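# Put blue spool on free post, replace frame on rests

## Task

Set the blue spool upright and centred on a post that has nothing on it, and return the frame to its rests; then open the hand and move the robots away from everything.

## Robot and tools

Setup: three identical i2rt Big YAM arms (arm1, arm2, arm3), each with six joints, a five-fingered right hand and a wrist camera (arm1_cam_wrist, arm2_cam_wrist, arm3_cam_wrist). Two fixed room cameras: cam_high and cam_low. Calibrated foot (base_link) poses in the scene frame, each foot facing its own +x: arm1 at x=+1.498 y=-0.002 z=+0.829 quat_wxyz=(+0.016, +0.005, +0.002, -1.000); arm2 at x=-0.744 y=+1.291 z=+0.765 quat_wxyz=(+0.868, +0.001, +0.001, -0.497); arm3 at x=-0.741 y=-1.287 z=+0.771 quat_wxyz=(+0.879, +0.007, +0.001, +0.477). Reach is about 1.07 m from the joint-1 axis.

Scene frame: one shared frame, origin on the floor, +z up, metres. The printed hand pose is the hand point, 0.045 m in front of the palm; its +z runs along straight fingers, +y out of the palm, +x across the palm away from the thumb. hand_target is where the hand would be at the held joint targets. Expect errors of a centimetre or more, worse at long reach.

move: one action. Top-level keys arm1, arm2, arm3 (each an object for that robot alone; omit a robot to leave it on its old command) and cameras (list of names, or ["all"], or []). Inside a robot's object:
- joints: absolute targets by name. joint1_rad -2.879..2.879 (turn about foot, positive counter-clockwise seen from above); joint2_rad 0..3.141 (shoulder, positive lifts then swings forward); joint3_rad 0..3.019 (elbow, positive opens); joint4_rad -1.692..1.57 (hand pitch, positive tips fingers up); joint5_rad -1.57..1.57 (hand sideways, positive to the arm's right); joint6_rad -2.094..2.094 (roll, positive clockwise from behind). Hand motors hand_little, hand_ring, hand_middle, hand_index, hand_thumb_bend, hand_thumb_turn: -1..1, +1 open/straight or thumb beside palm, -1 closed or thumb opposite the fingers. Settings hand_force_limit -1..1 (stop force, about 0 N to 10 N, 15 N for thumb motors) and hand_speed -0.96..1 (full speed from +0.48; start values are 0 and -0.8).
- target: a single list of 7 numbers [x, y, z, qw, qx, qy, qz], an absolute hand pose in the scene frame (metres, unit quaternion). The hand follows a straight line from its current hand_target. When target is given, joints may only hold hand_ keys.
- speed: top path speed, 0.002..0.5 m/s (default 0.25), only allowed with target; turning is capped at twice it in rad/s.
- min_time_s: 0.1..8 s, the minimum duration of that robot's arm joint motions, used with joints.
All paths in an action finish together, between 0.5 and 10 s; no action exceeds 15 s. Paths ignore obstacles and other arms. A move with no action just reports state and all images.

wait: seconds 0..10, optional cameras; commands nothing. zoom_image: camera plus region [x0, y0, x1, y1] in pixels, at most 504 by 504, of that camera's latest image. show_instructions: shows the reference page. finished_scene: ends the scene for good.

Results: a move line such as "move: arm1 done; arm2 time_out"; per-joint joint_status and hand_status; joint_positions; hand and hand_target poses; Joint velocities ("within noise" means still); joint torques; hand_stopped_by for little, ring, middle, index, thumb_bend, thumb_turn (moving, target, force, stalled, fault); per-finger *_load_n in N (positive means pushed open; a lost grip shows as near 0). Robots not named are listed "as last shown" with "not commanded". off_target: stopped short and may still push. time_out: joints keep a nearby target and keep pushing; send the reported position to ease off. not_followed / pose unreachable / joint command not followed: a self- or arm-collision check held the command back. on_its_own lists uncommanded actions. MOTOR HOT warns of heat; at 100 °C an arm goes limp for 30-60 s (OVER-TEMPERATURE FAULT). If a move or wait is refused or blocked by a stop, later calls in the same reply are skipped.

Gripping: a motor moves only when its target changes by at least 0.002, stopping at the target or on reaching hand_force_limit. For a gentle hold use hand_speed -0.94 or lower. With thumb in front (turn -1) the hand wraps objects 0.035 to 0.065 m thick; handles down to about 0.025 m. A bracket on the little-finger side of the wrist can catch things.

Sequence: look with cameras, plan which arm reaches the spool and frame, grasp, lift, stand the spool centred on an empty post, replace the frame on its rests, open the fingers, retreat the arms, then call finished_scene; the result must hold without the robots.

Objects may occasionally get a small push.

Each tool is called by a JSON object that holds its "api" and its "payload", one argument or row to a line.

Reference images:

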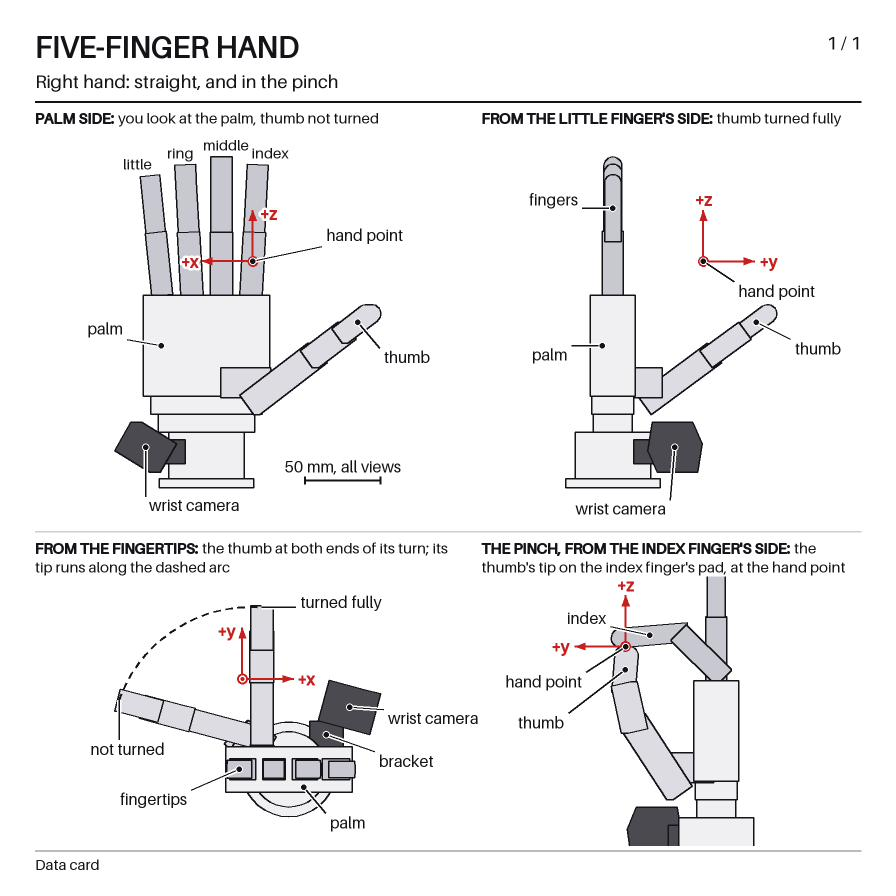

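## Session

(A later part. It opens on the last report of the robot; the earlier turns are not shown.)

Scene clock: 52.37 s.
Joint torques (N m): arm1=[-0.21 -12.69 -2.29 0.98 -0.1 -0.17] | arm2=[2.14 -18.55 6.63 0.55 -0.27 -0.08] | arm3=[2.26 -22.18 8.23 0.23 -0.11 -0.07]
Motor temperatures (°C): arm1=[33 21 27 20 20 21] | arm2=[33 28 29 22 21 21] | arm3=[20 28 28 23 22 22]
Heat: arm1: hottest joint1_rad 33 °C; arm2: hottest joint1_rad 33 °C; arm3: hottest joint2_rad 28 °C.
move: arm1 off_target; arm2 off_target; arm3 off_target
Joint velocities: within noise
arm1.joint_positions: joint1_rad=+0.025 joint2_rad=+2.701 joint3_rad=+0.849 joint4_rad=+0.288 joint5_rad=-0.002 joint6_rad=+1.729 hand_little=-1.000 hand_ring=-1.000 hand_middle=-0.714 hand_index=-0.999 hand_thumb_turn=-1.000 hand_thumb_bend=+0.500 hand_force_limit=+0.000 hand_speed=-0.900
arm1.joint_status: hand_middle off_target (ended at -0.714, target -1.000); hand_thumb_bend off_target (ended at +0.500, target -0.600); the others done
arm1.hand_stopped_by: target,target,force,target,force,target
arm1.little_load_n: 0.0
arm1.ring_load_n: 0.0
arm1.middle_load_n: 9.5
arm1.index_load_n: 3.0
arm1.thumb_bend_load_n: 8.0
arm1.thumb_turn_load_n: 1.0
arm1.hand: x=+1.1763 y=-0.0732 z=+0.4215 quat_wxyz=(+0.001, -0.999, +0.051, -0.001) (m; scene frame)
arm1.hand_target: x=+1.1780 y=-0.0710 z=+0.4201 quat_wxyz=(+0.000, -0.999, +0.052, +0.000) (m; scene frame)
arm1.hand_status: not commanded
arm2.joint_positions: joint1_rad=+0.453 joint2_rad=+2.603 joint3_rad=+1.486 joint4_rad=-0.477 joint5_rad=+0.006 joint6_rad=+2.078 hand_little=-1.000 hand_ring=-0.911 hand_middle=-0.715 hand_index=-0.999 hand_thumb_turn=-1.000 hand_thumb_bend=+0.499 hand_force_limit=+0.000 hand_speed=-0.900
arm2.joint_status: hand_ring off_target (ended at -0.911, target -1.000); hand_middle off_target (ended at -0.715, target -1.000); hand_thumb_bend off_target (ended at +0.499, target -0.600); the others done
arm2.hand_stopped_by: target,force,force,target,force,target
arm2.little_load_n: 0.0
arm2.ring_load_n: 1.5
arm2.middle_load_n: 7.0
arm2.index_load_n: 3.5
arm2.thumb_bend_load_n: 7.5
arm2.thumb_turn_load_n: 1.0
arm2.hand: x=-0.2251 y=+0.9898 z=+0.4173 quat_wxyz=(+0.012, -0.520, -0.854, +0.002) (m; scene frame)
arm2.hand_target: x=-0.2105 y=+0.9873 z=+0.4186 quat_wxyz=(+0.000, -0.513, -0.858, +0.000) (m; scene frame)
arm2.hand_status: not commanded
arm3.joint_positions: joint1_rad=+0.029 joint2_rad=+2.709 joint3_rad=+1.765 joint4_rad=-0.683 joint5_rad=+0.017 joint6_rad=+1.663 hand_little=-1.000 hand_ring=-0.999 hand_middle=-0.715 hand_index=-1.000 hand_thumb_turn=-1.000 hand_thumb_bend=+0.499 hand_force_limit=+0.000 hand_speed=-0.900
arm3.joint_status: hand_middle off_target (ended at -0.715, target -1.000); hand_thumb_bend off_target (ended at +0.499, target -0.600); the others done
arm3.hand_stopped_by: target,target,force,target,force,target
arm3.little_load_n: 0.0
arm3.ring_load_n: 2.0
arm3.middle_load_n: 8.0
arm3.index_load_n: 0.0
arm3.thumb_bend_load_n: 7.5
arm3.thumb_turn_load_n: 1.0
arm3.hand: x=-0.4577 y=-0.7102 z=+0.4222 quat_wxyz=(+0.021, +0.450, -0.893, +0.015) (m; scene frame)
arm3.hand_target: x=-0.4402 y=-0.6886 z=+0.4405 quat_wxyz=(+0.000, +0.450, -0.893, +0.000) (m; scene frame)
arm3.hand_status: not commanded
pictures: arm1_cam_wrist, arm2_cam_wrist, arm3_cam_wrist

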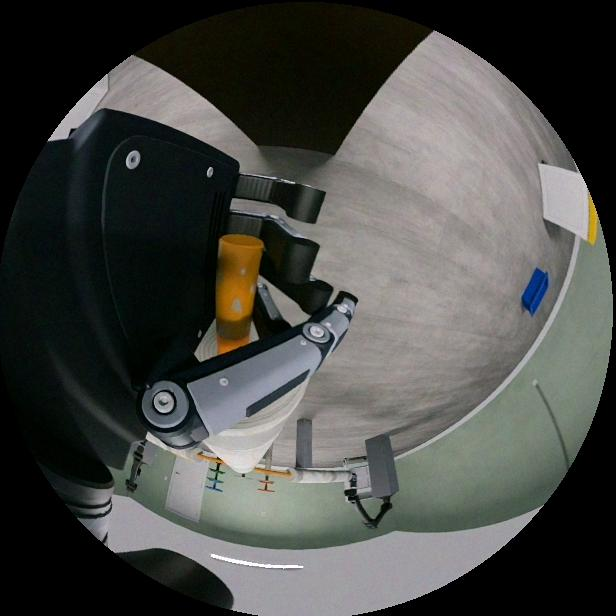

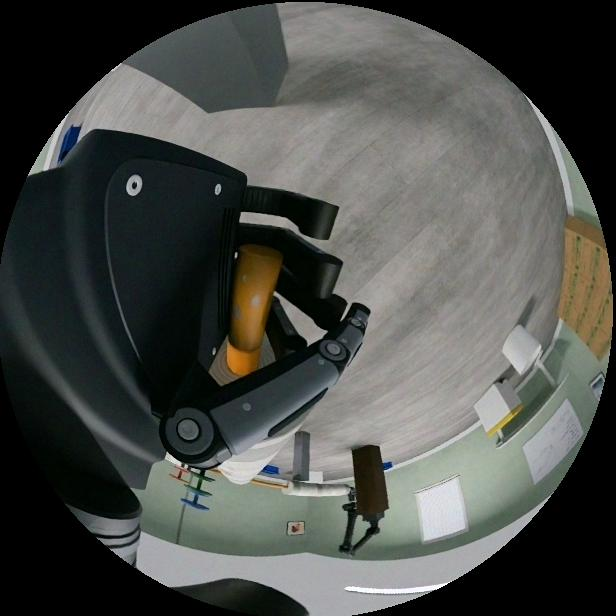

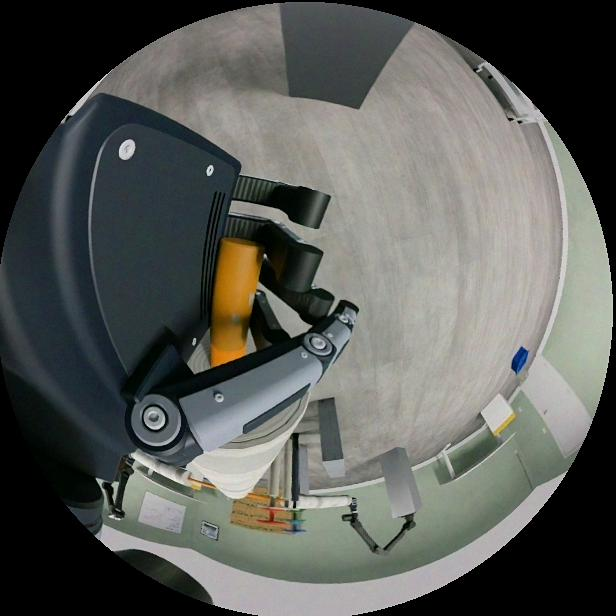

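{"api": "move", "payload": {
  "arm1": {"target": [1.178, -0.071, 0.480, 0, 0.9986, -0.0523, 0], "speed": 0.04},
  "arm2": {"target": [-0.2105, 0.9873, 0.4786, 0, 0.513, 0.858, 0], "speed": 0.04},
  "arm3": {"target": [-0.4402, -0.6886, 0.5005, 0, -0.450, 0.893, 0], "speed": 0.04},
  "cameras": ["all"]
}}

Scene clock: 54.87 s.
Joint torques (N m): arm1=[-0.09 -14.92 -3.38 -0.17 -0.1 -0.17] | arm2=[1.55 -22.24 4.53 -0.39 -0.32 -0.15] | arm3=[2.14 -25 5.59 -0.17 -0.11 -0.06]
Motor temperatures (°C): arm1=[33 22 27 20 20 21] | arm2=[33 28 29 22 21 21] | arm3=[20 28 28 23 22 22]
Heat: arm1: hottest joint1_rad 33 °C; arm2: hottest joint1_rad 33 °C; arm3: hottest joint2_rad 28 °C.
move: arm1 off_target; arm2 off_target; arm3 off_target
Joint velocities: within noise
arm1.joint_positions: joint1_rad=+0.025 joint2_rad=+2.558 joint3_rad=+0.746 joint4_rad=+0.250 joint5_rad=-0.002 joint6_rad=+1.726 hand_little=-1.000 hand_ring=-1.000 hand_middle=-0.714 hand_index=-0.999 hand_thumb_turn=-1.000 hand_thumb_bend=+0.500 hand_force_limit=+0.000 hand_speed=-0.900
arm1.joint_status: not commanded
arm1.hand_stopped_by: target,target,force,target,force,target
arm1.little_load_n: 0.0
arm1.ring_load_n: 0.5
arm1.middle_load_n: 9.0
arm1.index_load_n: 2.0
arm1.thumb_bend_load_n: 8.0
arm1.thumb_turn_load_n: 1.0
arm1.hand: x=+1.1784 y=-0.0733 z=+0.4696 quat_wxyz=(+0.001, -0.999, +0.049, +0.000) (m; scene frame)
arm1.hand_target: x=+1.1781 y=-0.0712 z=+0.4795 quat_wxyz=(+0.000, -0.999, +0.052, +0.000) (m; scene frame)
arm1.hand_status: off_target (0.011 m and 0.4 deg from the pose sent, 0.059 m and 0.3 deg at the start)
arm2.joint_positions: joint1_rad=+0.453 joint2_rad=+2.522 joint3_rad=+1.445 joint4_rad=-0.519 joint5_rad=+0.006 joint6_rad=+2.082 hand_little=-1.000 hand_ring=-0.911 hand_middle=-0.715 hand_index=-0.999 hand_thumb_turn=-1.000 hand_thumb_bend=+0.499 hand_force_limit=+0.000 hand_speed=-0.900
arm2.joint_status: not commanded
arm2.hand_stopped_by: target,force,force,target,force,target
arm2.little_load_n: 0.0
arm2.ring_load_n: 3.0
arm2.middle_load_n: 7.0
arm2.index_load_n: 3.0
arm2.thumb_bend_load_n: 7.0
arm2.thumb_turn_load_n: 1.0
arm2.hand: x=-0.2243 y=+0.9892 z=+0.4528 quat_wxyz=(+0.014, -0.522, -0.853, +0.002) (m; scene frame)
arm2.hand_target: x=-0.2107 y=+0.9874 z=+0.4778 quat_wxyz=(+0.000, -0.513, -0.858, +0.000) (m; scene frame)
arm2.hand_status: off_target (0.029 m and 2.0 deg from the pose sent, 0.063 m and 1.7 deg at the start)
arm3.joint_positions: joint1_rad=+0.028 joint2_rad=+2.624 joint3_rad=+1.724 joint4_rad=-0.725 joint5_rad=+0.017 joint6_rad=+1.663 hand_little=-1.000 hand_ring=-0.999 hand_middle=-0.715 hand_index=-1.000 hand_thumb_turn=-1.000 hand_thumb_bend=+0.499 hand_force_limit=+0.000 hand_speed=-0.900
arm3.joint_status: not commanded
arm3.hand_stopped_by: target,target,force,target,force,target
arm3.little_load_n: 0.0
arm3.ring_load_n: 2.0
arm3.middle_load_n: 8.0
arm3.index_load_n: 0.0
arm3.thumb_bend_load_n: 7.5
arm3.thumb_turn_load_n: 1.0
arm3.hand: x=-0.4545 y=-0.7064 z=+0.4643 quat_wxyz=(+0.020, +0.449, -0.893, +0.014) (m; scene frame)
arm3.hand_target: x=-0.4403 y=-0.6889 z=+0.4998 quat_wxyz=(+0.000, +0.450, -0.893, +0.000) (m; scene frame)
arm3.hand_status: off_target (0.043 m and 2.8 deg from the pose sent, 0.083 m and 3.0 deg at the start)
pictures: arm1_cam_wrist, arm2_cam_wrist, arm3_cam_wrist, cam_high, cam_low

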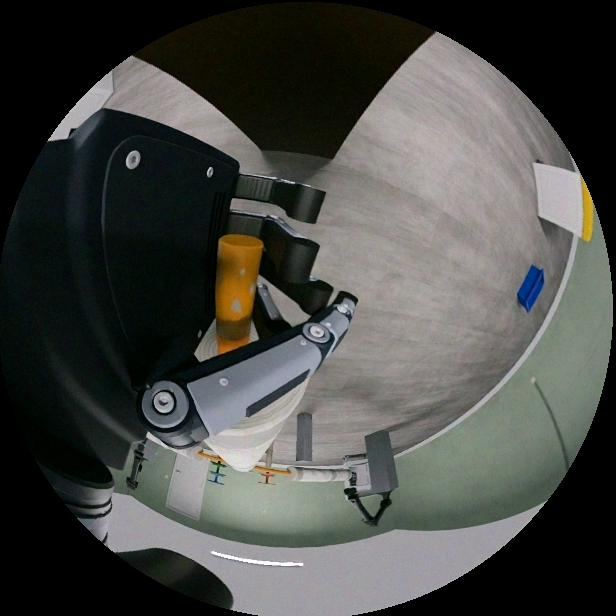

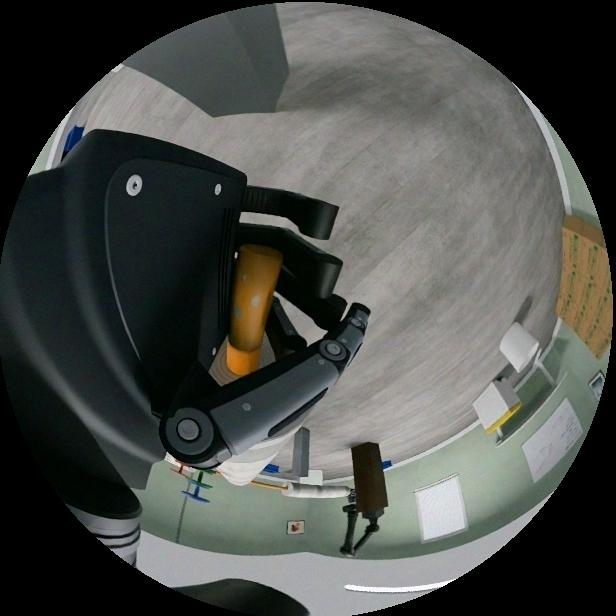

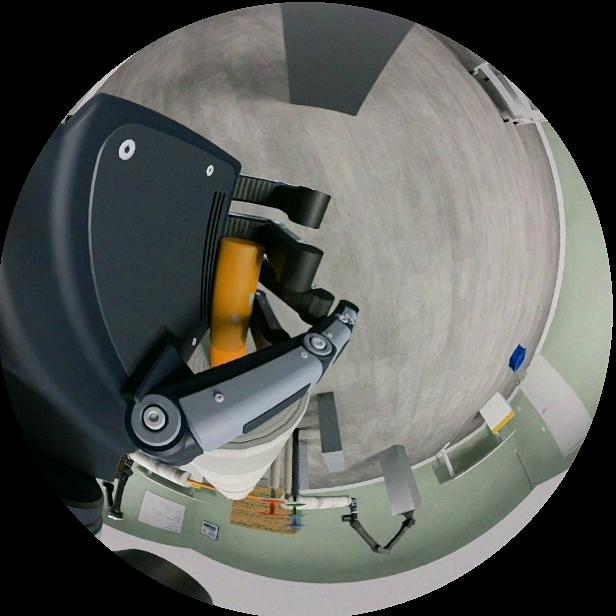

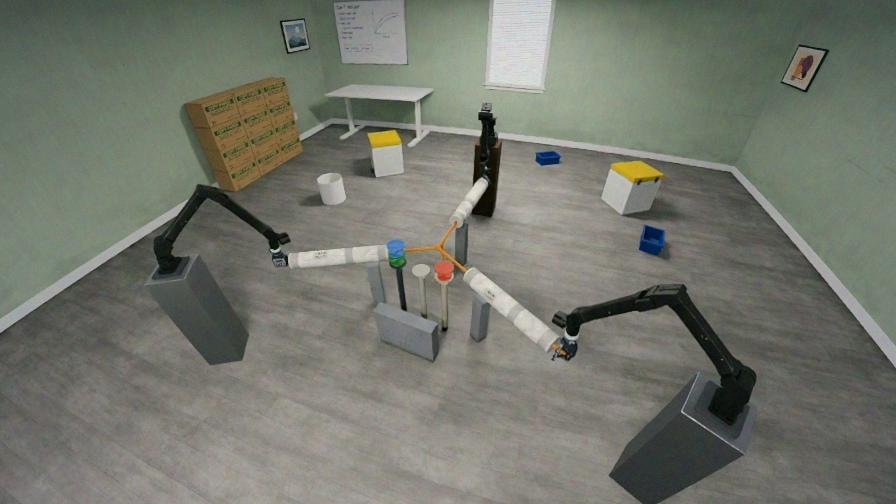

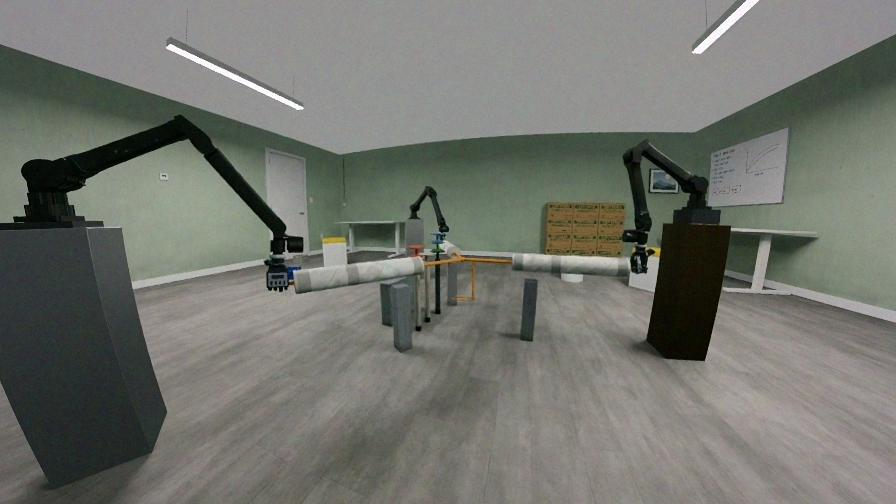

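{"api": "zoom_image", "payload": {
  "camera": "cam_high",
  "region": [130, 220, 310, 320]
}}

{"api": "zoom_image", "payload": {
  "camera": "cam_high",
  "region": [420, 90, 540, 190]
}}

{"api": "zoom_image", "payload": {
  "camera": "cam_high",
  "region": [540, 270, 780, 430]
}}

{"api": "zoom_image", "payload": {
  "camera": "cam_high",
  "region": [360, 210, 520, 350]
}}

{"api": "zoom_image", "payload": {
  "camera": "cam_low",
  "region": [380, 220, 540, 350]
}}

{"api": "zoom_image", "payload": {
  "camera": "cam_low",
  "region": [600, 180, 760, 300]
}}

{"api": "zoom_image", "payload": {
  "camera": "cam_low",
  "region": [240, 220, 440, 360]
}}

Scaled by 2.800 from the camera's 896x504 image, which has a finer 1280x720 frame.

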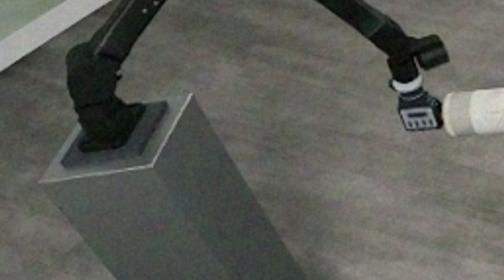

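Scaled by 4.200 from the camera's 896x504 image, which has a finer 1280x720 frame.

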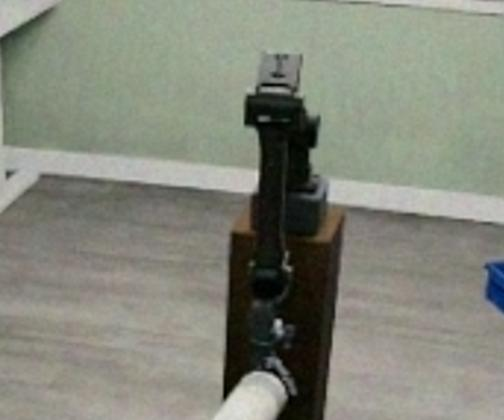

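Scaled by 2.100 from the camera's 896x504 image, which has a finer 1280x720 frame.

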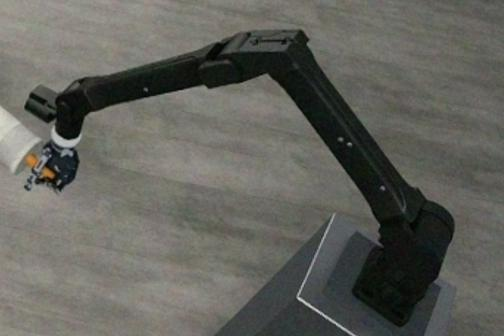

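Scaled by 3.150 from the camera's 896x504 image, which has a finer 1280x720 frame.

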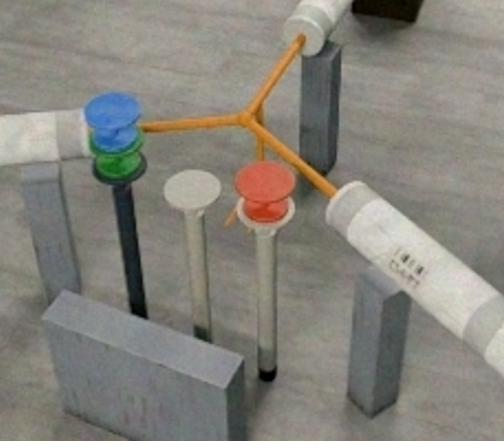

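Scaled by 3.150 from the camera's 896x504 image, which has a finer 1280x720 frame.

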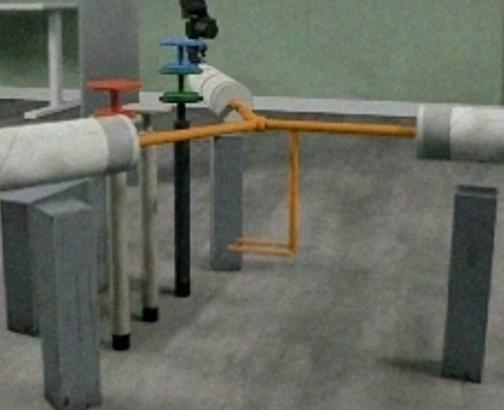

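Scaled by 3.150 from the camera's 896x504 image, which has a finer 1280x720 frame.

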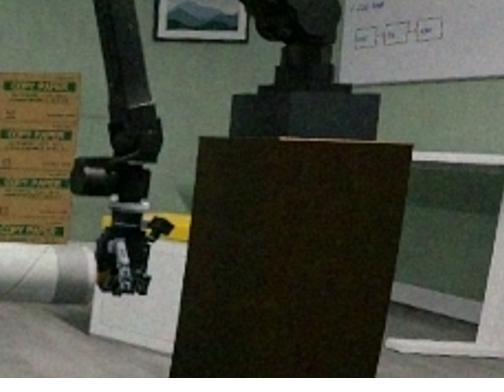

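Scaled by 2.520 from the camera's 896x504 image, which has a finer 1280x720 frame.

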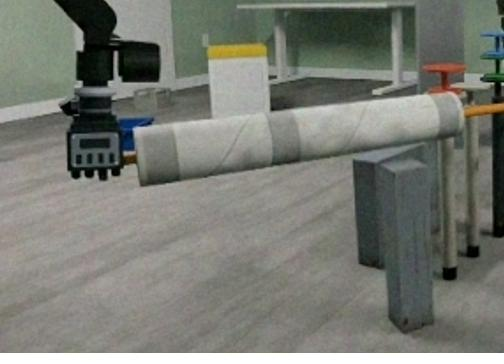

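{"api": "move", "payload": {
  "arm1": {"target": [1.1783, -0.0713, 0.552, 0, 0.9986, -0.0523, 0], "speed": 0.06},
  "arm2": {"target": [-0.2107, 0.9874, 0.562, 0, 0.513, 0.858, 0], "speed": 0.06},
  "arm3": {"target": [-0.4403, -0.6889, 0.578, 0, -0.450, 0.893, 0], "speed": 0.06},
  "cameras": ["cam_high","cam_low"]
}}

Scene clock: 65.87 s.
Joint torques (N m): arm1=[-0.38 -14.1 -1.68 -0.08 -0.11 -0.14] | arm2=[1.61 -21.36 5.46 -0.21 -0.29 -0.12] | arm3=[2.2 -24.59 6.52 -0.09 -0.15 -0.07]
Motor temperatures (°C): arm1=[33 23 26 20 20 21] | arm2=[33 31 29 22 21 21] | arm3=[20 31 27 23 22 21]
Heat: arm1: hottest joint1_rad 33 °C; arm2: hottest joint1_rad 33 °C; arm3: hottest joint2_rad 31 °C.
move: arm1 done; arm2 off_target; arm3 off_target
Joint velocities: within noise
arm1.joint_positions: joint1_rad=+0.025 joint2_rad=+2.310 joint3_rad=+0.623 joint4_rad=+0.120 joint5_rad=-0.002 joint6_rad=+1.726 hand_little=-1.000 hand_ring=-1.000 hand_middle=-0.714 hand_index=-0.999 hand_thumb_turn=-1.000 hand_thumb_bend=+0.500 hand_force_limit=+0.000 hand_speed=-0.900
arm1.joint_status: not commanded
arm1.hand_stopped_by: target,target,force,target,force,target
arm1.little_load_n: 0.0
arm1.ring_load_n: 0.0
arm1.middle_load_n: 9.5
arm1.index_load_n: 2.0
arm1.thumb_bend_load_n: 8.0
arm1.thumb_turn_load_n: 1.0
arm1.hand: x=+1.1802 y=-0.0735 z=+0.5430 quat_wxyz=(+0.001, -0.999, +0.049, -0.003) (m; scene frame)
arm1.hand_target: x=+1.1783 y=-0.0715 z=+0.5517 quat_wxyz=(+0.000, -0.999, +0.052, +0.000) (m; scene frame)
arm1.hand_status: done (0.009 m and 0.5 deg from the pose sent, 0.082 m and 0.3 deg at the start)
arm2.joint_positions: joint1_rad=+0.457 joint2_rad=+2.342 joint3_rad=+1.381 joint4_rad=-0.639 joint5_rad=+0.004 joint6_rad=+2.082 hand_little=-1.000 hand_ring=-0.911 hand_middle=-0.715 hand_index=-0.999 hand_thumb_turn=-1.000 hand_thumb_bend=+0.499 hand_force_limit=+0.000 hand_speed=-0.900
arm2.joint_status: not commanded
arm2.hand_stopped_by: target,force,force,target,force,target
arm2.little_load_n: -0.5
arm2.ring_load_n: 3.5
arm2.middle_load_n: 7.0
arm2.index_load_n: 3.5
arm2.thumb_bend_load_n: 7.0
arm2.thumb_turn_load_n: 1.0
arm2.hand: x=-0.2215 y=+0.9902 z=+0.5358 quat_wxyz=(+0.015, -0.521, -0.854, +0.000) (m; scene frame)
arm2.hand_target: x=-0.2107 y=+0.9874 z=+0.5613 quat_wxyz=(+0.000, -0.513, -0.858, +0.000) (m; scene frame)
arm2.hand_status: off_target (0.028 m and 2.0 deg from the pose sent, 0.110 m and 2.0 deg at the start)
arm3.joint_positions: joint1_rad=+0.028 joint2_rad=+2.473 joint3_rad=+1.666 joint4_rad=-0.824 joint5_rad=+0.017 joint6_rad=+1.663 hand_little=-1.000 hand_ring=-0.999 hand_middle=-0.715 hand_index=-1.000 hand_thumb_turn=-1.000 hand_thumb_bend=+0.499 hand_force_limit=+0.000 hand_speed=-0.900
arm3.joint_status: not commanded
arm3.hand_stopped_by: target,target,force,target,force,target
arm3.little_load_n: 0.0
arm3.ring_load_n: 2.0
arm3.middle_load_n: 8.5
arm3.index_load_n: 0.0
arm3.thumb_bend_load_n: 7.0
arm3.thumb_turn_load_n: 1.0
arm3.hand: x=-0.4531 y=-0.7062 z=+0.5403 quat_wxyz=(+0.022, +0.449, -0.893, +0.016) (m; scene frame)
arm3.hand_target: x=-0.4407 y=-0.6895 z=+0.5772 quat_wxyz=(+0.000, +0.450, -0.893, +0.000) (m; scene frame)
arm3.hand_status: off_target (0.043 m and 3.2 deg from the pose sent, 0.116 m and 2.8 deg at the start)
pictures: cam_high, cam_low

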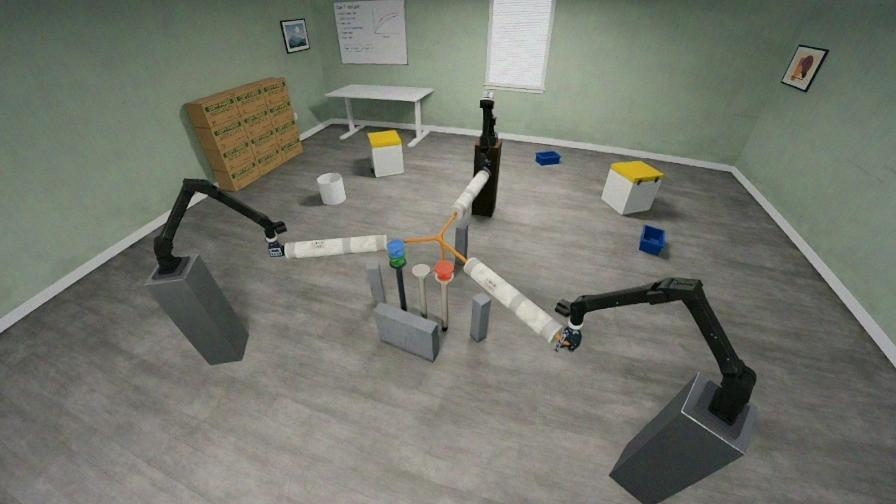

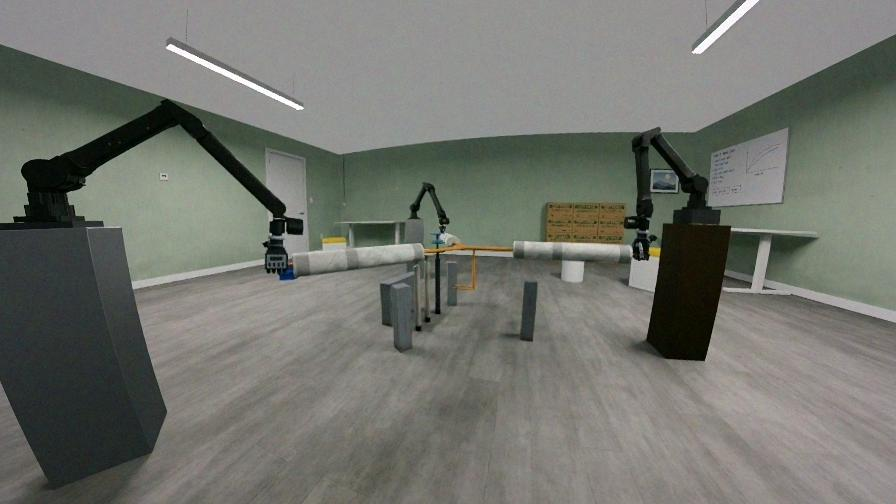

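{"api": "move", "payload": {
  "arm1": {"target": [1.1783, -0.0713, 0.671, 0, 0.9986, -0.0523, 0], "speed": 0.08},
  "arm2": {"target": [-0.2107, 0.9874, 0.683, 0, 0.513, 0.858, 0], "speed": 0.08},
  "arm3": {"target": [-0.4403, -0.6889, 0.699, 0, -0.450, 0.893, 0], "speed": 0.08},
  "cameras": []
}}

{"api": "move", "payload": {
  "arm1": {"target": [1.1783, -0.0713, 0.791, 0, 0.9986, -0.0523, 0], "speed": 0.08},
  "arm2": {"target": [-0.2107, 0.9874, 0.803, 0, 0.513, 0.858, 0], "speed": 0.08},
  "arm3": {"target": [-0.4403, -0.6889, 0.819, 0, -0.450, 0.893, 0], "speed": 0.08},
  "cameras": ["all"]
}}

Scene clock: 68.73 s.
Joint torques (N m): arm1=[-0.03 -11.99 1.72 -0.4 -0.11 -0.17] | arm2=[2.26 -19.72 7.76 -0.43 -0.23 -0.18] | arm3=[2.9 -23.71 9.17 -0.16 -0.24 -0.02]
Motor temperatures (°C): arm1=[33 23 26 20 20 21] | arm2=[33 31 29 22 21 21] | arm3=[20 31 27 23 22 21]
Heat: arm1: hottest joint1_rad 33 °C; arm2: hottest joint1_rad 33 °C; arm3: hottest joint2_rad 31 °C.
move: arm1 done; arm2 off_target; arm3 off_target
Joint velocities: within noise
arm1.joint_positions: joint1_rad=+0.024 joint2_rad=+1.846 joint3_rad=+0.520 joint4_rad=-0.241 joint5_rad=-0.002 joint6_rad=+1.726 hand_little=-1.000 hand_ring=-1.000 hand_middle=-0.714 hand_index=-0.999 hand_thumb_turn=-1.000 hand_thumb_bend=+0.500 hand_force_limit=+0.000 hand_speed=-0.900
arm1.joint_status: not commanded
arm1.hand_stopped_by: target,target,force,target,force,target
arm1.little_load_n: 0.0
arm1.ring_load_n: 0.0
arm1.middle_load_n: 9.5
arm1.index_load_n: 2.5
arm1.thumb_bend_load_n: 8.0
arm1.thumb_turn_load_n: 1.0
arm1.hand: x=+1.1793 y=-0.0736 z=+0.6637 quat_wxyz=(+0.001, -0.999, +0.050, -0.003) (m; scene frame)
arm1.hand_target: x=+1.1784 y=-0.0714 z=+0.6707 quat_wxyz=(+0.000, -0.999, +0.052, +0.000) (m; scene frame)
arm1.hand_status: done (0.008 m and 0.5 deg from the pose sent, 0.128 m and 0.5 deg at the start)
arm2.joint_positions: joint1_rad=+0.459 joint2_rad=+2.109 joint3_rad=+1.365 joint4_rad=-0.859 joint5_rad=+0.003 joint6_rad=+2.082 hand_little=-1.000 hand_ring=-0.911 hand_middle=-0.715 hand_index=-0.999 hand_thumb_turn=-1.000 hand_thumb_bend=+0.499 hand_force_limit=+0.000 hand_speed=-0.900
arm2.joint_status: not commanded
arm2.hand_stopped_by: target,force,force,target,force,target
arm2.little_load_n: 0.0
arm2.ring_load_n: 4.5
arm2.middle_load_n: 7.0
arm2.index_load_n: 3.0
arm2.thumb_bend_load_n: 7.5
arm2.thumb_turn_load_n: 1.0
arm2.hand: x=-0.2200 y=+0.9907 z=+0.6562 quat_wxyz=(+0.017, -0.520, -0.854, +0.000) (m; scene frame)
arm2.hand_target: x=-0.2108 y=+0.9877 z=+0.6825 quat_wxyz=(+0.000, -0.513, -0.858, +0.000) (m; scene frame)
arm2.hand_status: off_target (0.029 m and 2.1 deg from the pose sent, 0.148 m and 2.0 deg at the start)
arm3.joint_positions: joint1_rad=+0.027 joint2_rad=+2.270 joint3_rad=+1.651 joint4_rad=-1.023 joint5_rad=+0.020 joint6_rad=+1.663 hand_little=-1.000 hand_ring=-0.999 hand_middle=-0.715 hand_index=-1.000 hand_thumb_turn=-1.000 hand_thumb_bend=+0.499 hand_force_limit=+0.000 hand_speed=-0.900
arm3.joint_status: not commanded
arm3.hand_stopped_by: target,target,force,target,force,target
arm3.little_load_n: 0.0
arm3.ring_load_n: 2.0
arm3.middle_load_n: 8.0
arm3.index_load_n: 0.0
arm3.thumb_bend_load_n: 7.5
arm3.thumb_turn_load_n: 1.0
arm3.hand: x=-0.4505 y=-0.7081 z=+0.6585 quat_wxyz=(+0.026, +0.449, -0.893, +0.020) (m; scene frame)
arm3.hand_target: x=-0.4408 y=-0.6899 z=+0.6987 quat_wxyz=(+0.000, +0.450, -0.893, +0.000) (m; scene frame)
arm3.hand_status: off_target (0.046 m and 3.8 deg from the pose sent, 0.160 m and 3.1 deg at the start)
pictures: none
No camera images: "cameras" was empty.

Scene clock: 70.90 s.
Joint torques (N m): arm1=[-0.09 -8.94 6.42 -1.48 -0.31 -0.15] | arm2=[0.85 -19.08 12.14 -1.21 -0.31 -0.13] | arm3=[3.08 -22.48 13.89 -0.64 -0.31 -0.03]
Motor temperatures (°C): arm1=[33 23 26 20 20 21] | arm2=[33 31 29 22 21 21] | arm3=[20 31 28 23 22 21]
Heat: arm1: hottest joint1_rad 33 °C; arm2: hottest joint1_rad 33 °C; arm3: hottest joint2_rad 31 °C.
move: arm1 done; arm2 off_target; arm3 off_target
Joint velocities: within noise
arm1.joint_positions: joint1_rad=+0.019 joint2_rad=+1.418 joint3_rad=+0.554 joint4_rad=-0.684 joint5_rad=+0.003 joint6_rad=+1.722 hand_little=-1.000 hand_ring=-1.000 hand_middle=-0.714 hand_index=-0.999 hand_thumb_turn=-1.000 hand_thumb_bend=+0.500 hand_force_limit=+0.000 hand_speed=-0.900
arm1.joint_status: not commanded
arm1.hand_stopped_by: target,target,force,target,force,target
arm1.little_load_n: 0.0
arm1.ring_load_n: 0.0
arm1.middle_load_n: 9.5
arm1.index_load_n: 3.0
arm1.thumb_bend_load_n: 8.0
arm1.thumb_turn_load_n: 1.0
arm1.hand: x=+1.1761 y=-0.0720 z=+0.7831 quat_wxyz=(+0.003, -0.999, +0.051, +0.007) (m; scene frame)
arm1.hand_target: x=+1.1782 y=-0.0714 z=+0.7907 quat_wxyz=(+0.000, -0.999, +0.052, +0.000) (m; scene frame)
arm1.hand_status: done (0.008 m and 0.9 deg from the pose sent, 0.127 m and 0.5 deg at the start)
arm2.joint_positions: joint1_rad=+0.459 joint2_rad=+1.935 joint3_rad=+1.421 joint4_rad=-1.096 joint5_rad=+0.005 joint6_rad=+2.082 hand_little=-1.000 hand_ring=-0.911 hand_middle=-0.715 hand_index=-0.999 hand_thumb_turn=-1.000 hand_thumb_bend=+0.499 hand_force_limit=+0.000 hand_speed=-0.900
arm2.joint_status: not commanded
arm2.hand_stopped_by: target,force,force,target,force,target
arm2.little_load_n: 0.0
arm2.ring_load_n: 4.0
arm2.middle_load_n: 7.0
arm2.index_load_n: 2.5
arm2.thumb_bend_load_n: 7.0
arm2.thumb_turn_load_n: 1.0
arm2.hand: x=-0.2239 y=+0.9924 z=+0.7660 quat_wxyz=(+0.020, -0.520, -0.854, +0.001) (m; scene frame)
arm2.hand_target: x=-0.2115 y=+0.9880 z=+0.8025 quat_wxyz=(+0.000, -0.513, -0.858, +0.000) (m; scene frame)
arm2.hand_status: off_target (0.040 m and 2.5 deg from the pose sent, 0.147 m and 2.1 deg at the start)
arm3.joint_positions: joint1_rad=+0.027 joint2_rad=+2.123 joint3_rad=+1.709 joint4_rad=-1.247 joint5_rad=+0.020 joint6_rad=+1.663 hand_little=-1.000 hand_ring=-0.999 hand_middle=-0.715 hand_index=-1.000 hand_thumb_turn=-1.000 hand_thumb_bend=+0.499 hand_force_limit=+0.000 hand_speed=-0.900
arm3.joint_status: not commanded
arm3.hand_stopped_by: target,target,force,target,force,target
arm3.little_load_n: 0.0
arm3.ring_load_n: 1.5
arm3.middle_load_n: 8.0
arm3.index_load_n: 0.0
arm3.thumb_bend_load_n: 7.5
arm3.thumb_turn_load_n: 1.0
arm3.hand: x=-0.4524 y=-0.7141 z=+0.7675 quat_wxyz=(+0.034, +0.449, -0.893, +0.025) (m; scene frame)
arm3.hand_target: x=-0.4417 y=-0.6913 z=+0.8192 quat_wxyz=(+0.000, +0.450, -0.893, +0.000) (m; scene frame)
arm3.hand_status: off_target (0.059 m and 4.9 deg from the pose sent, 0.162 m and 3.8 deg at the start)
pictures: arm1_cam_wrist, arm2_cam_wrist, arm3_cam_wrist, cam_high, cam_low

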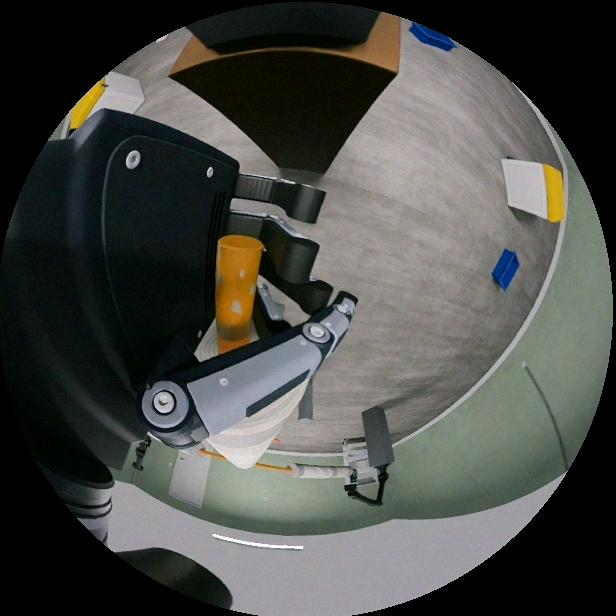

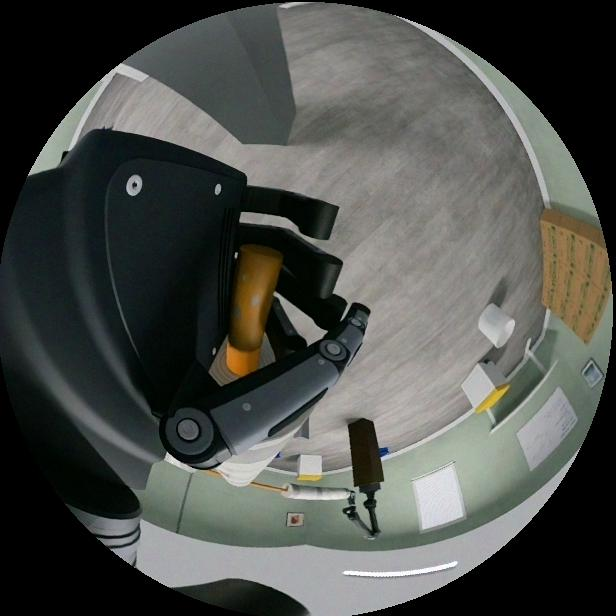

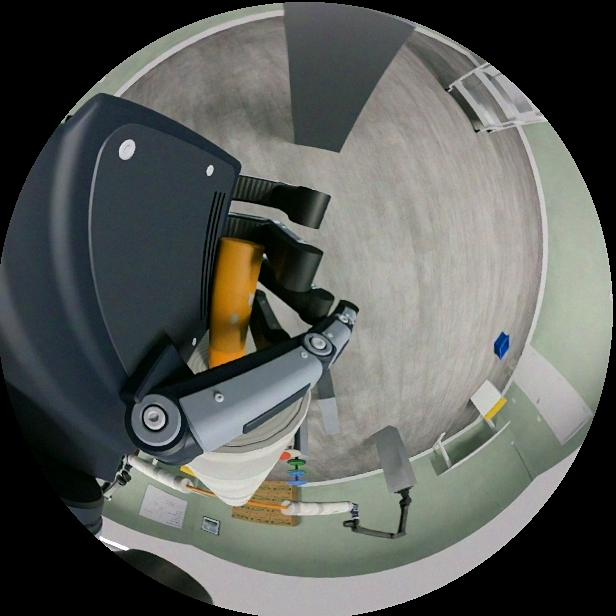

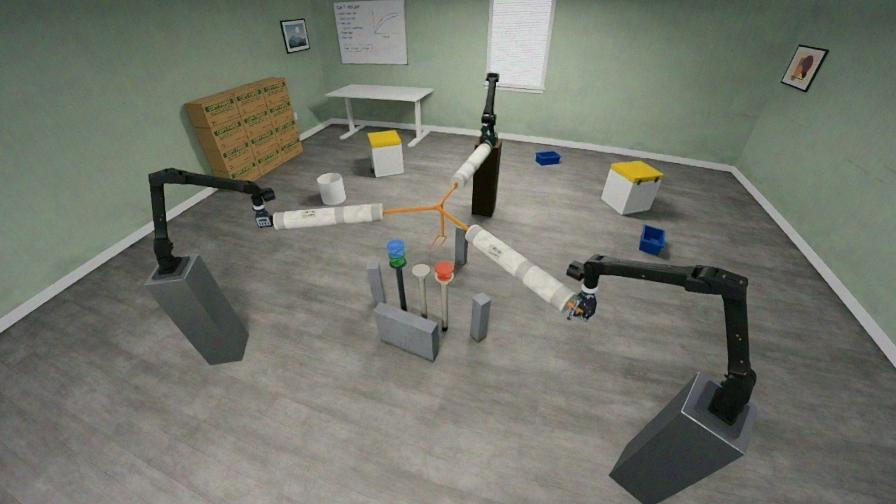

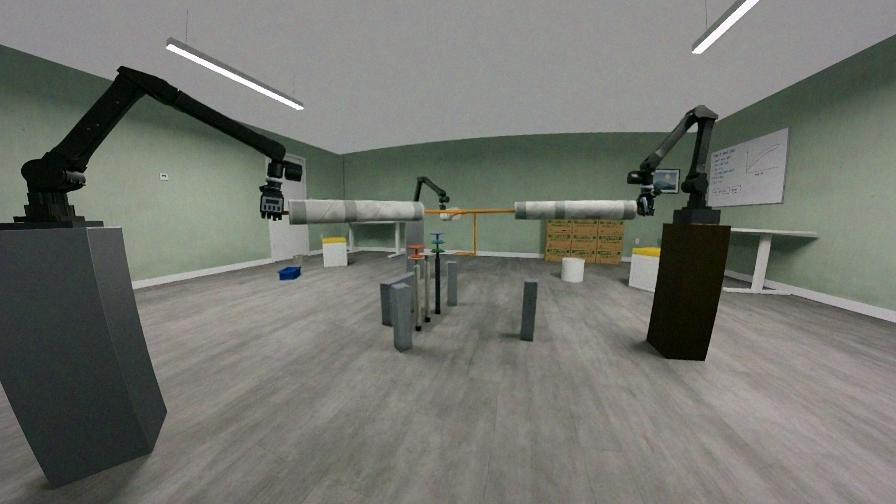

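{"api": "zoom_image", "payload": {
  "camera": "cam_high",
  "region": [370, 190, 490, 310]
}}

{"api": "zoom_image", "payload": {
  "camera": "cam_low",
  "region": [390, 190, 510, 310]
}}

{"api": "zoom_image", "payload": {
  "camera": "arm1_cam_wrist",
  "region": [180, 410, 320, 500]
}}

{"api": "zoom_image", "payload": {
  "camera": "arm3_cam_wrist",
  "region": [180, 420, 320, 540]
}}

Scaled by 4.200 from the camera's 896x504 image, which has a finer 1280x720 frame.

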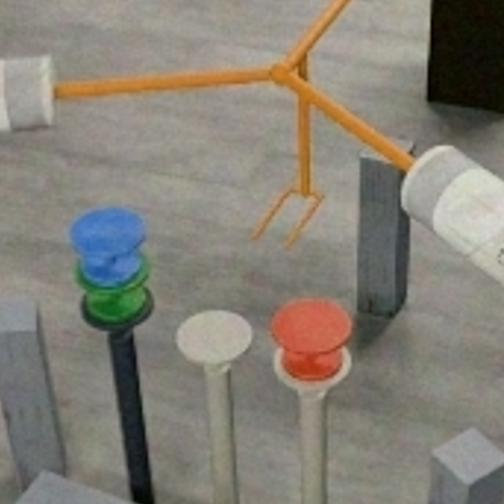

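Scaled by 4.200 from the camera's 896x504 image, which has a finer 1280x720 frame.

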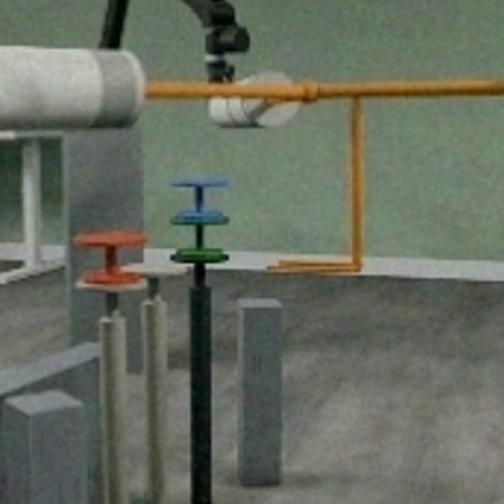

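Scaled by 3.600 from the camera's 616x616 image, which has a finer 880x880 frame.

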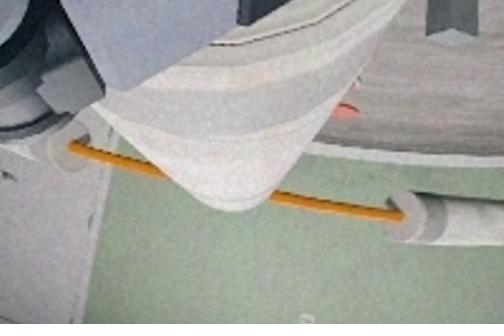

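Scaled by 3.600 from the camera's 616x616 image, which has a finer 880x880 frame.

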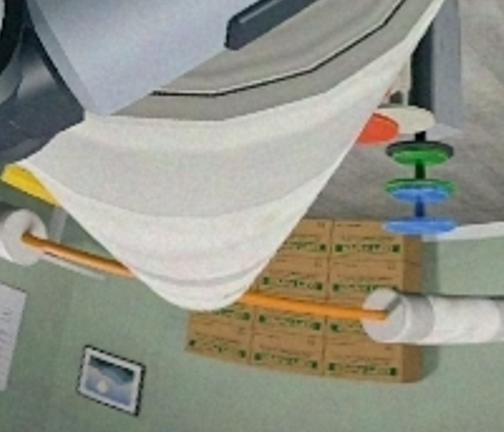

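{"api": "move", "payload": {
  "arm1": {"target": [1.137, 0.195, 0.870, 0, 0.99959, 0.0288, 0], "speed": 0.08},
  "arm2": {"target": [-0.409, 1.0115, 0.895, 0.019, 0.442, 0.897, -0.005], "speed": 0.08},
  "arm3": {"target": [-0.363, -0.672, 0.914, 0.038, -0.521, 0.8536, 0.019], "speed": 0.08},
  "cameras": ["all"]
}}

Scene clock: 77.63 s.
Joint torques (N m): arm1=[-1.49 -11.58 10.52 -0.95 0.13 -0.29] | arm2=[-0.44 -12.45 9.88 0.05 0.1 -0.44] | arm3=[4.07 -22.89 16.79 0.06 -0.79 0.02]
Motor temperatures (°C): arm1=[33 23 27 20 20 21] | arm2=[33 32 30 22 21 21] | arm3=[20 31 29 23 22 21]
Heat: arm1: hottest joint1_rad 33 °C; arm2: hottest joint1_rad 33 °C; arm3: hottest joint2_rad 31 °C.
move: arm1 off_target; arm2 off_target; arm3 off_target
Joint velocities: within noise
arm1.joint_positions: joint1_rad=-0.673 joint2_rad=+1.579 joint3_rad=+0.993 joint4_rad=-0.995 joint5_rad=-0.012 joint6_rad=+0.866 hand_little=-1.000 hand_ring=-1.000 hand_middle=-0.714 hand_index=-0.999 hand_thumb_turn=-1.000 hand_thumb_bend=+0.500 hand_force_limit=+0.000 hand_speed=-0.900
arm1.joint_status: not commanded
arm1.hand_stopped_by: target,target,force,target,force,target
arm1.little_load_n: 0.0
arm1.ring_load_n: 0.0
arm1.middle_load_n: 9.5
arm1.index_load_n: 2.0
arm1.thumb_bend_load_n: 8.0
arm1.thumb_turn_load_n: 1.0
arm1.hand: x=+1.1425 y=+0.1786 z=+0.8567 quat_wxyz=(-0.006, -0.999, -0.032, -0.005) (m; scene frame)
arm1.hand_target: x=+1.1374 y=+0.1947 z=+0.8699 quat_wxyz=(+0.000, -1.000, -0.029, +0.000) (m; scene frame)
arm1.hand_status: off_target (0.022 m and 1.0 deg from the pose sent, 0.284 m and 9.1 deg at the start)
arm2.joint_positions: joint1_rad=+0.237 joint2_rad=+1.429 joint3_rad=+1.069 joint4_rad=-1.214 joint5_rad=-0.009 joint6_rad=+1.700 hand_little=-1.000 hand_ring=-0.911 hand_middle=-0.715 hand_index=-0.999 hand_thumb_turn=-1.000 hand_thumb_bend=+0.499 hand_force_limit=+0.000 hand_speed=-0.900
arm2.joint_status: not commanded
arm2.hand_stopped_by: target,force,force,target,force,target
arm2.little_load_n: 0.0
arm2.ring_load_n: 1.5
arm2.middle_load_n: 7.0
arm2.index_load_n: 4.0
arm2.thumb_bend_load_n: 7.5
arm2.thumb_turn_load_n: 1.0
arm2.hand: x=-0.4041 y=+1.0206 z=+0.8764 quat_wxyz=(+0.001, -0.450, -0.893, -0.006) (m; scene frame)
arm2.hand_target: x=-0.4090 y=+1.0117 z=+0.8946 quat_wxyz=(-0.019, -0.442, -0.897, +0.006) (m; scene frame)
arm2.hand_status: off_target (0.021 m and 2.8 deg from the pose sent, 0.226 m and 11.2 deg at the start)
arm3.joint_positions: joint1_rad=-0.075 joint2_rad=+2.191 joint3_rad=+2.081 joint4_rad=-1.486 joint5_rad=+0.027 joint6_rad=+1.406 hand_little=-1.000 hand_ring=-1.000 hand_middle=-0.715 hand_index=-0.999 hand_thumb_turn=-1.000 hand_thumb_bend=+0.499 hand_force_limit=+0.000 hand_speed=-0.900
arm3.joint_status: not commanded
arm3.hand_stopped_by: target,target,force,target,force,target
arm3.little_load_n: 0.0
arm3.ring_load_n: 0.5
arm3.middle_load_n: 8.5
arm3.index_load_n: 4.0
arm3.thumb_bend_load_n: 7.5
arm3.thumb_turn_load_n: 1.0
arm3.hand: x=-0.3691 y=-0.7034 z=+0.8618 quat_wxyz=(+0.008, +0.517, -0.856, +0.010) (m; scene frame)
arm3.hand_target: x=-0.3658 y=-0.6759 z=+0.9148 quat_wxyz=(-0.039, +0.521, -0.853, -0.020) (m; scene frame)
arm3.hand_status: off_target (0.061 m and 6.2 deg from the pose sent, 0.177 m and 13.5 deg at the start)
pictures: arm1_cam_wrist, arm2_cam_wrist, arm3_cam_wrist, cam_high, cam_low

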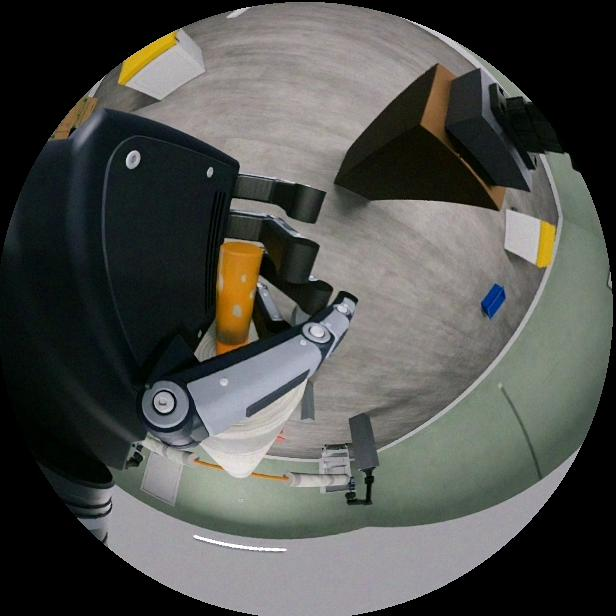

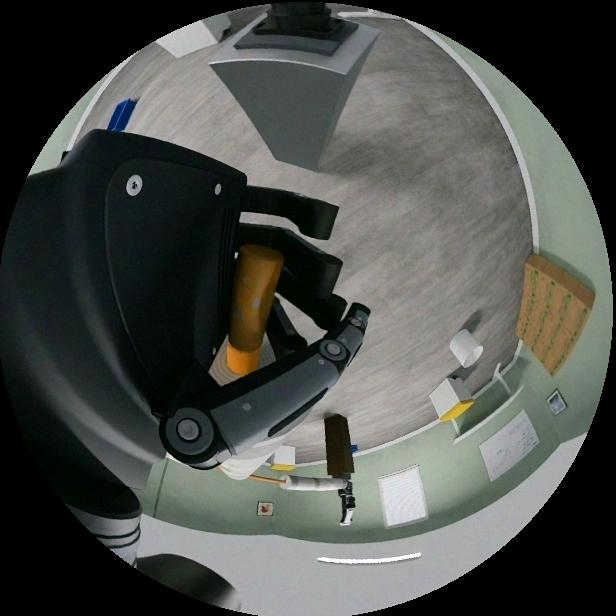

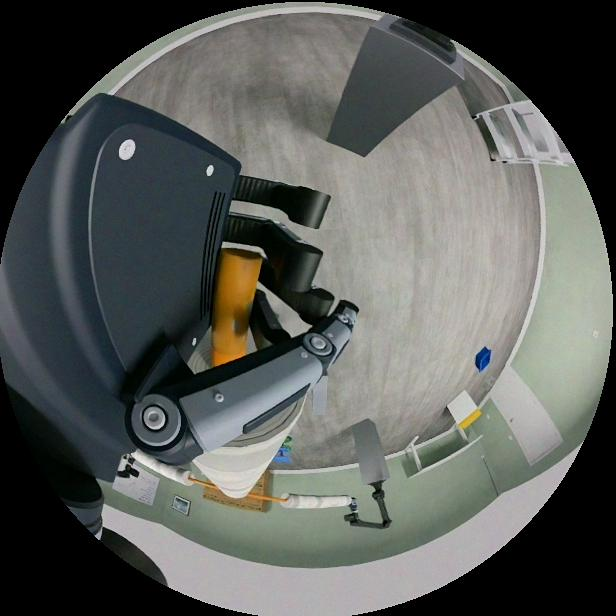

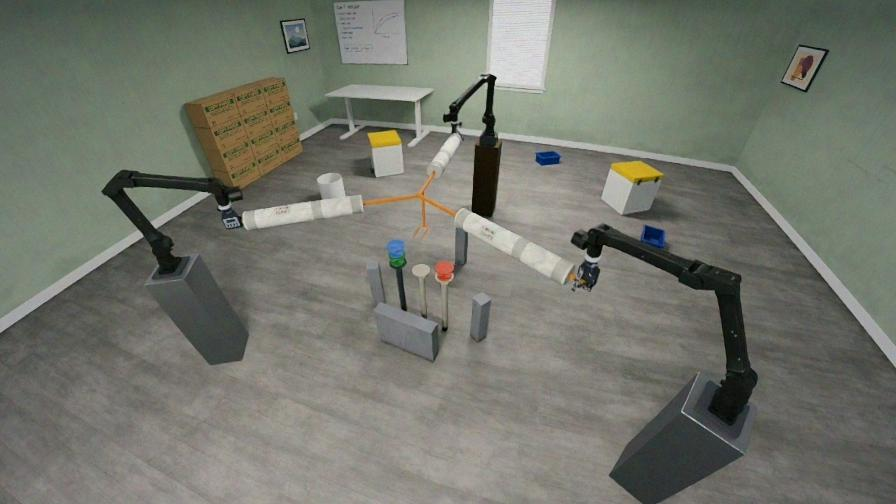

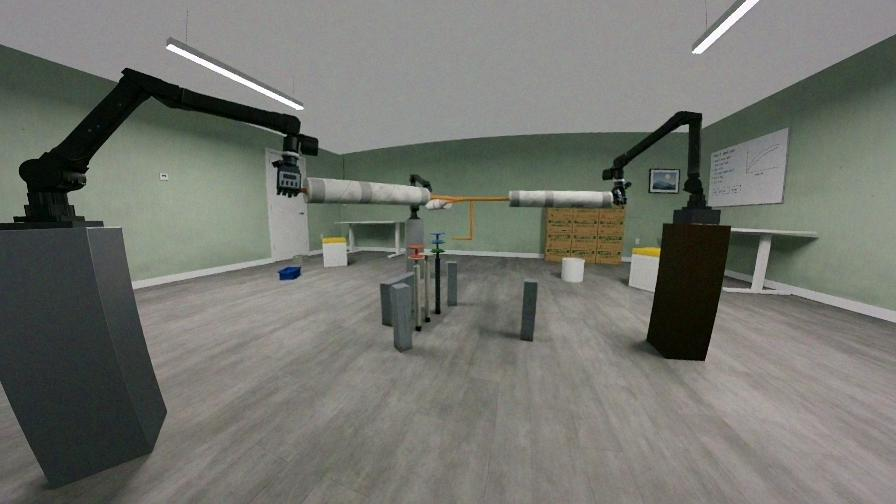

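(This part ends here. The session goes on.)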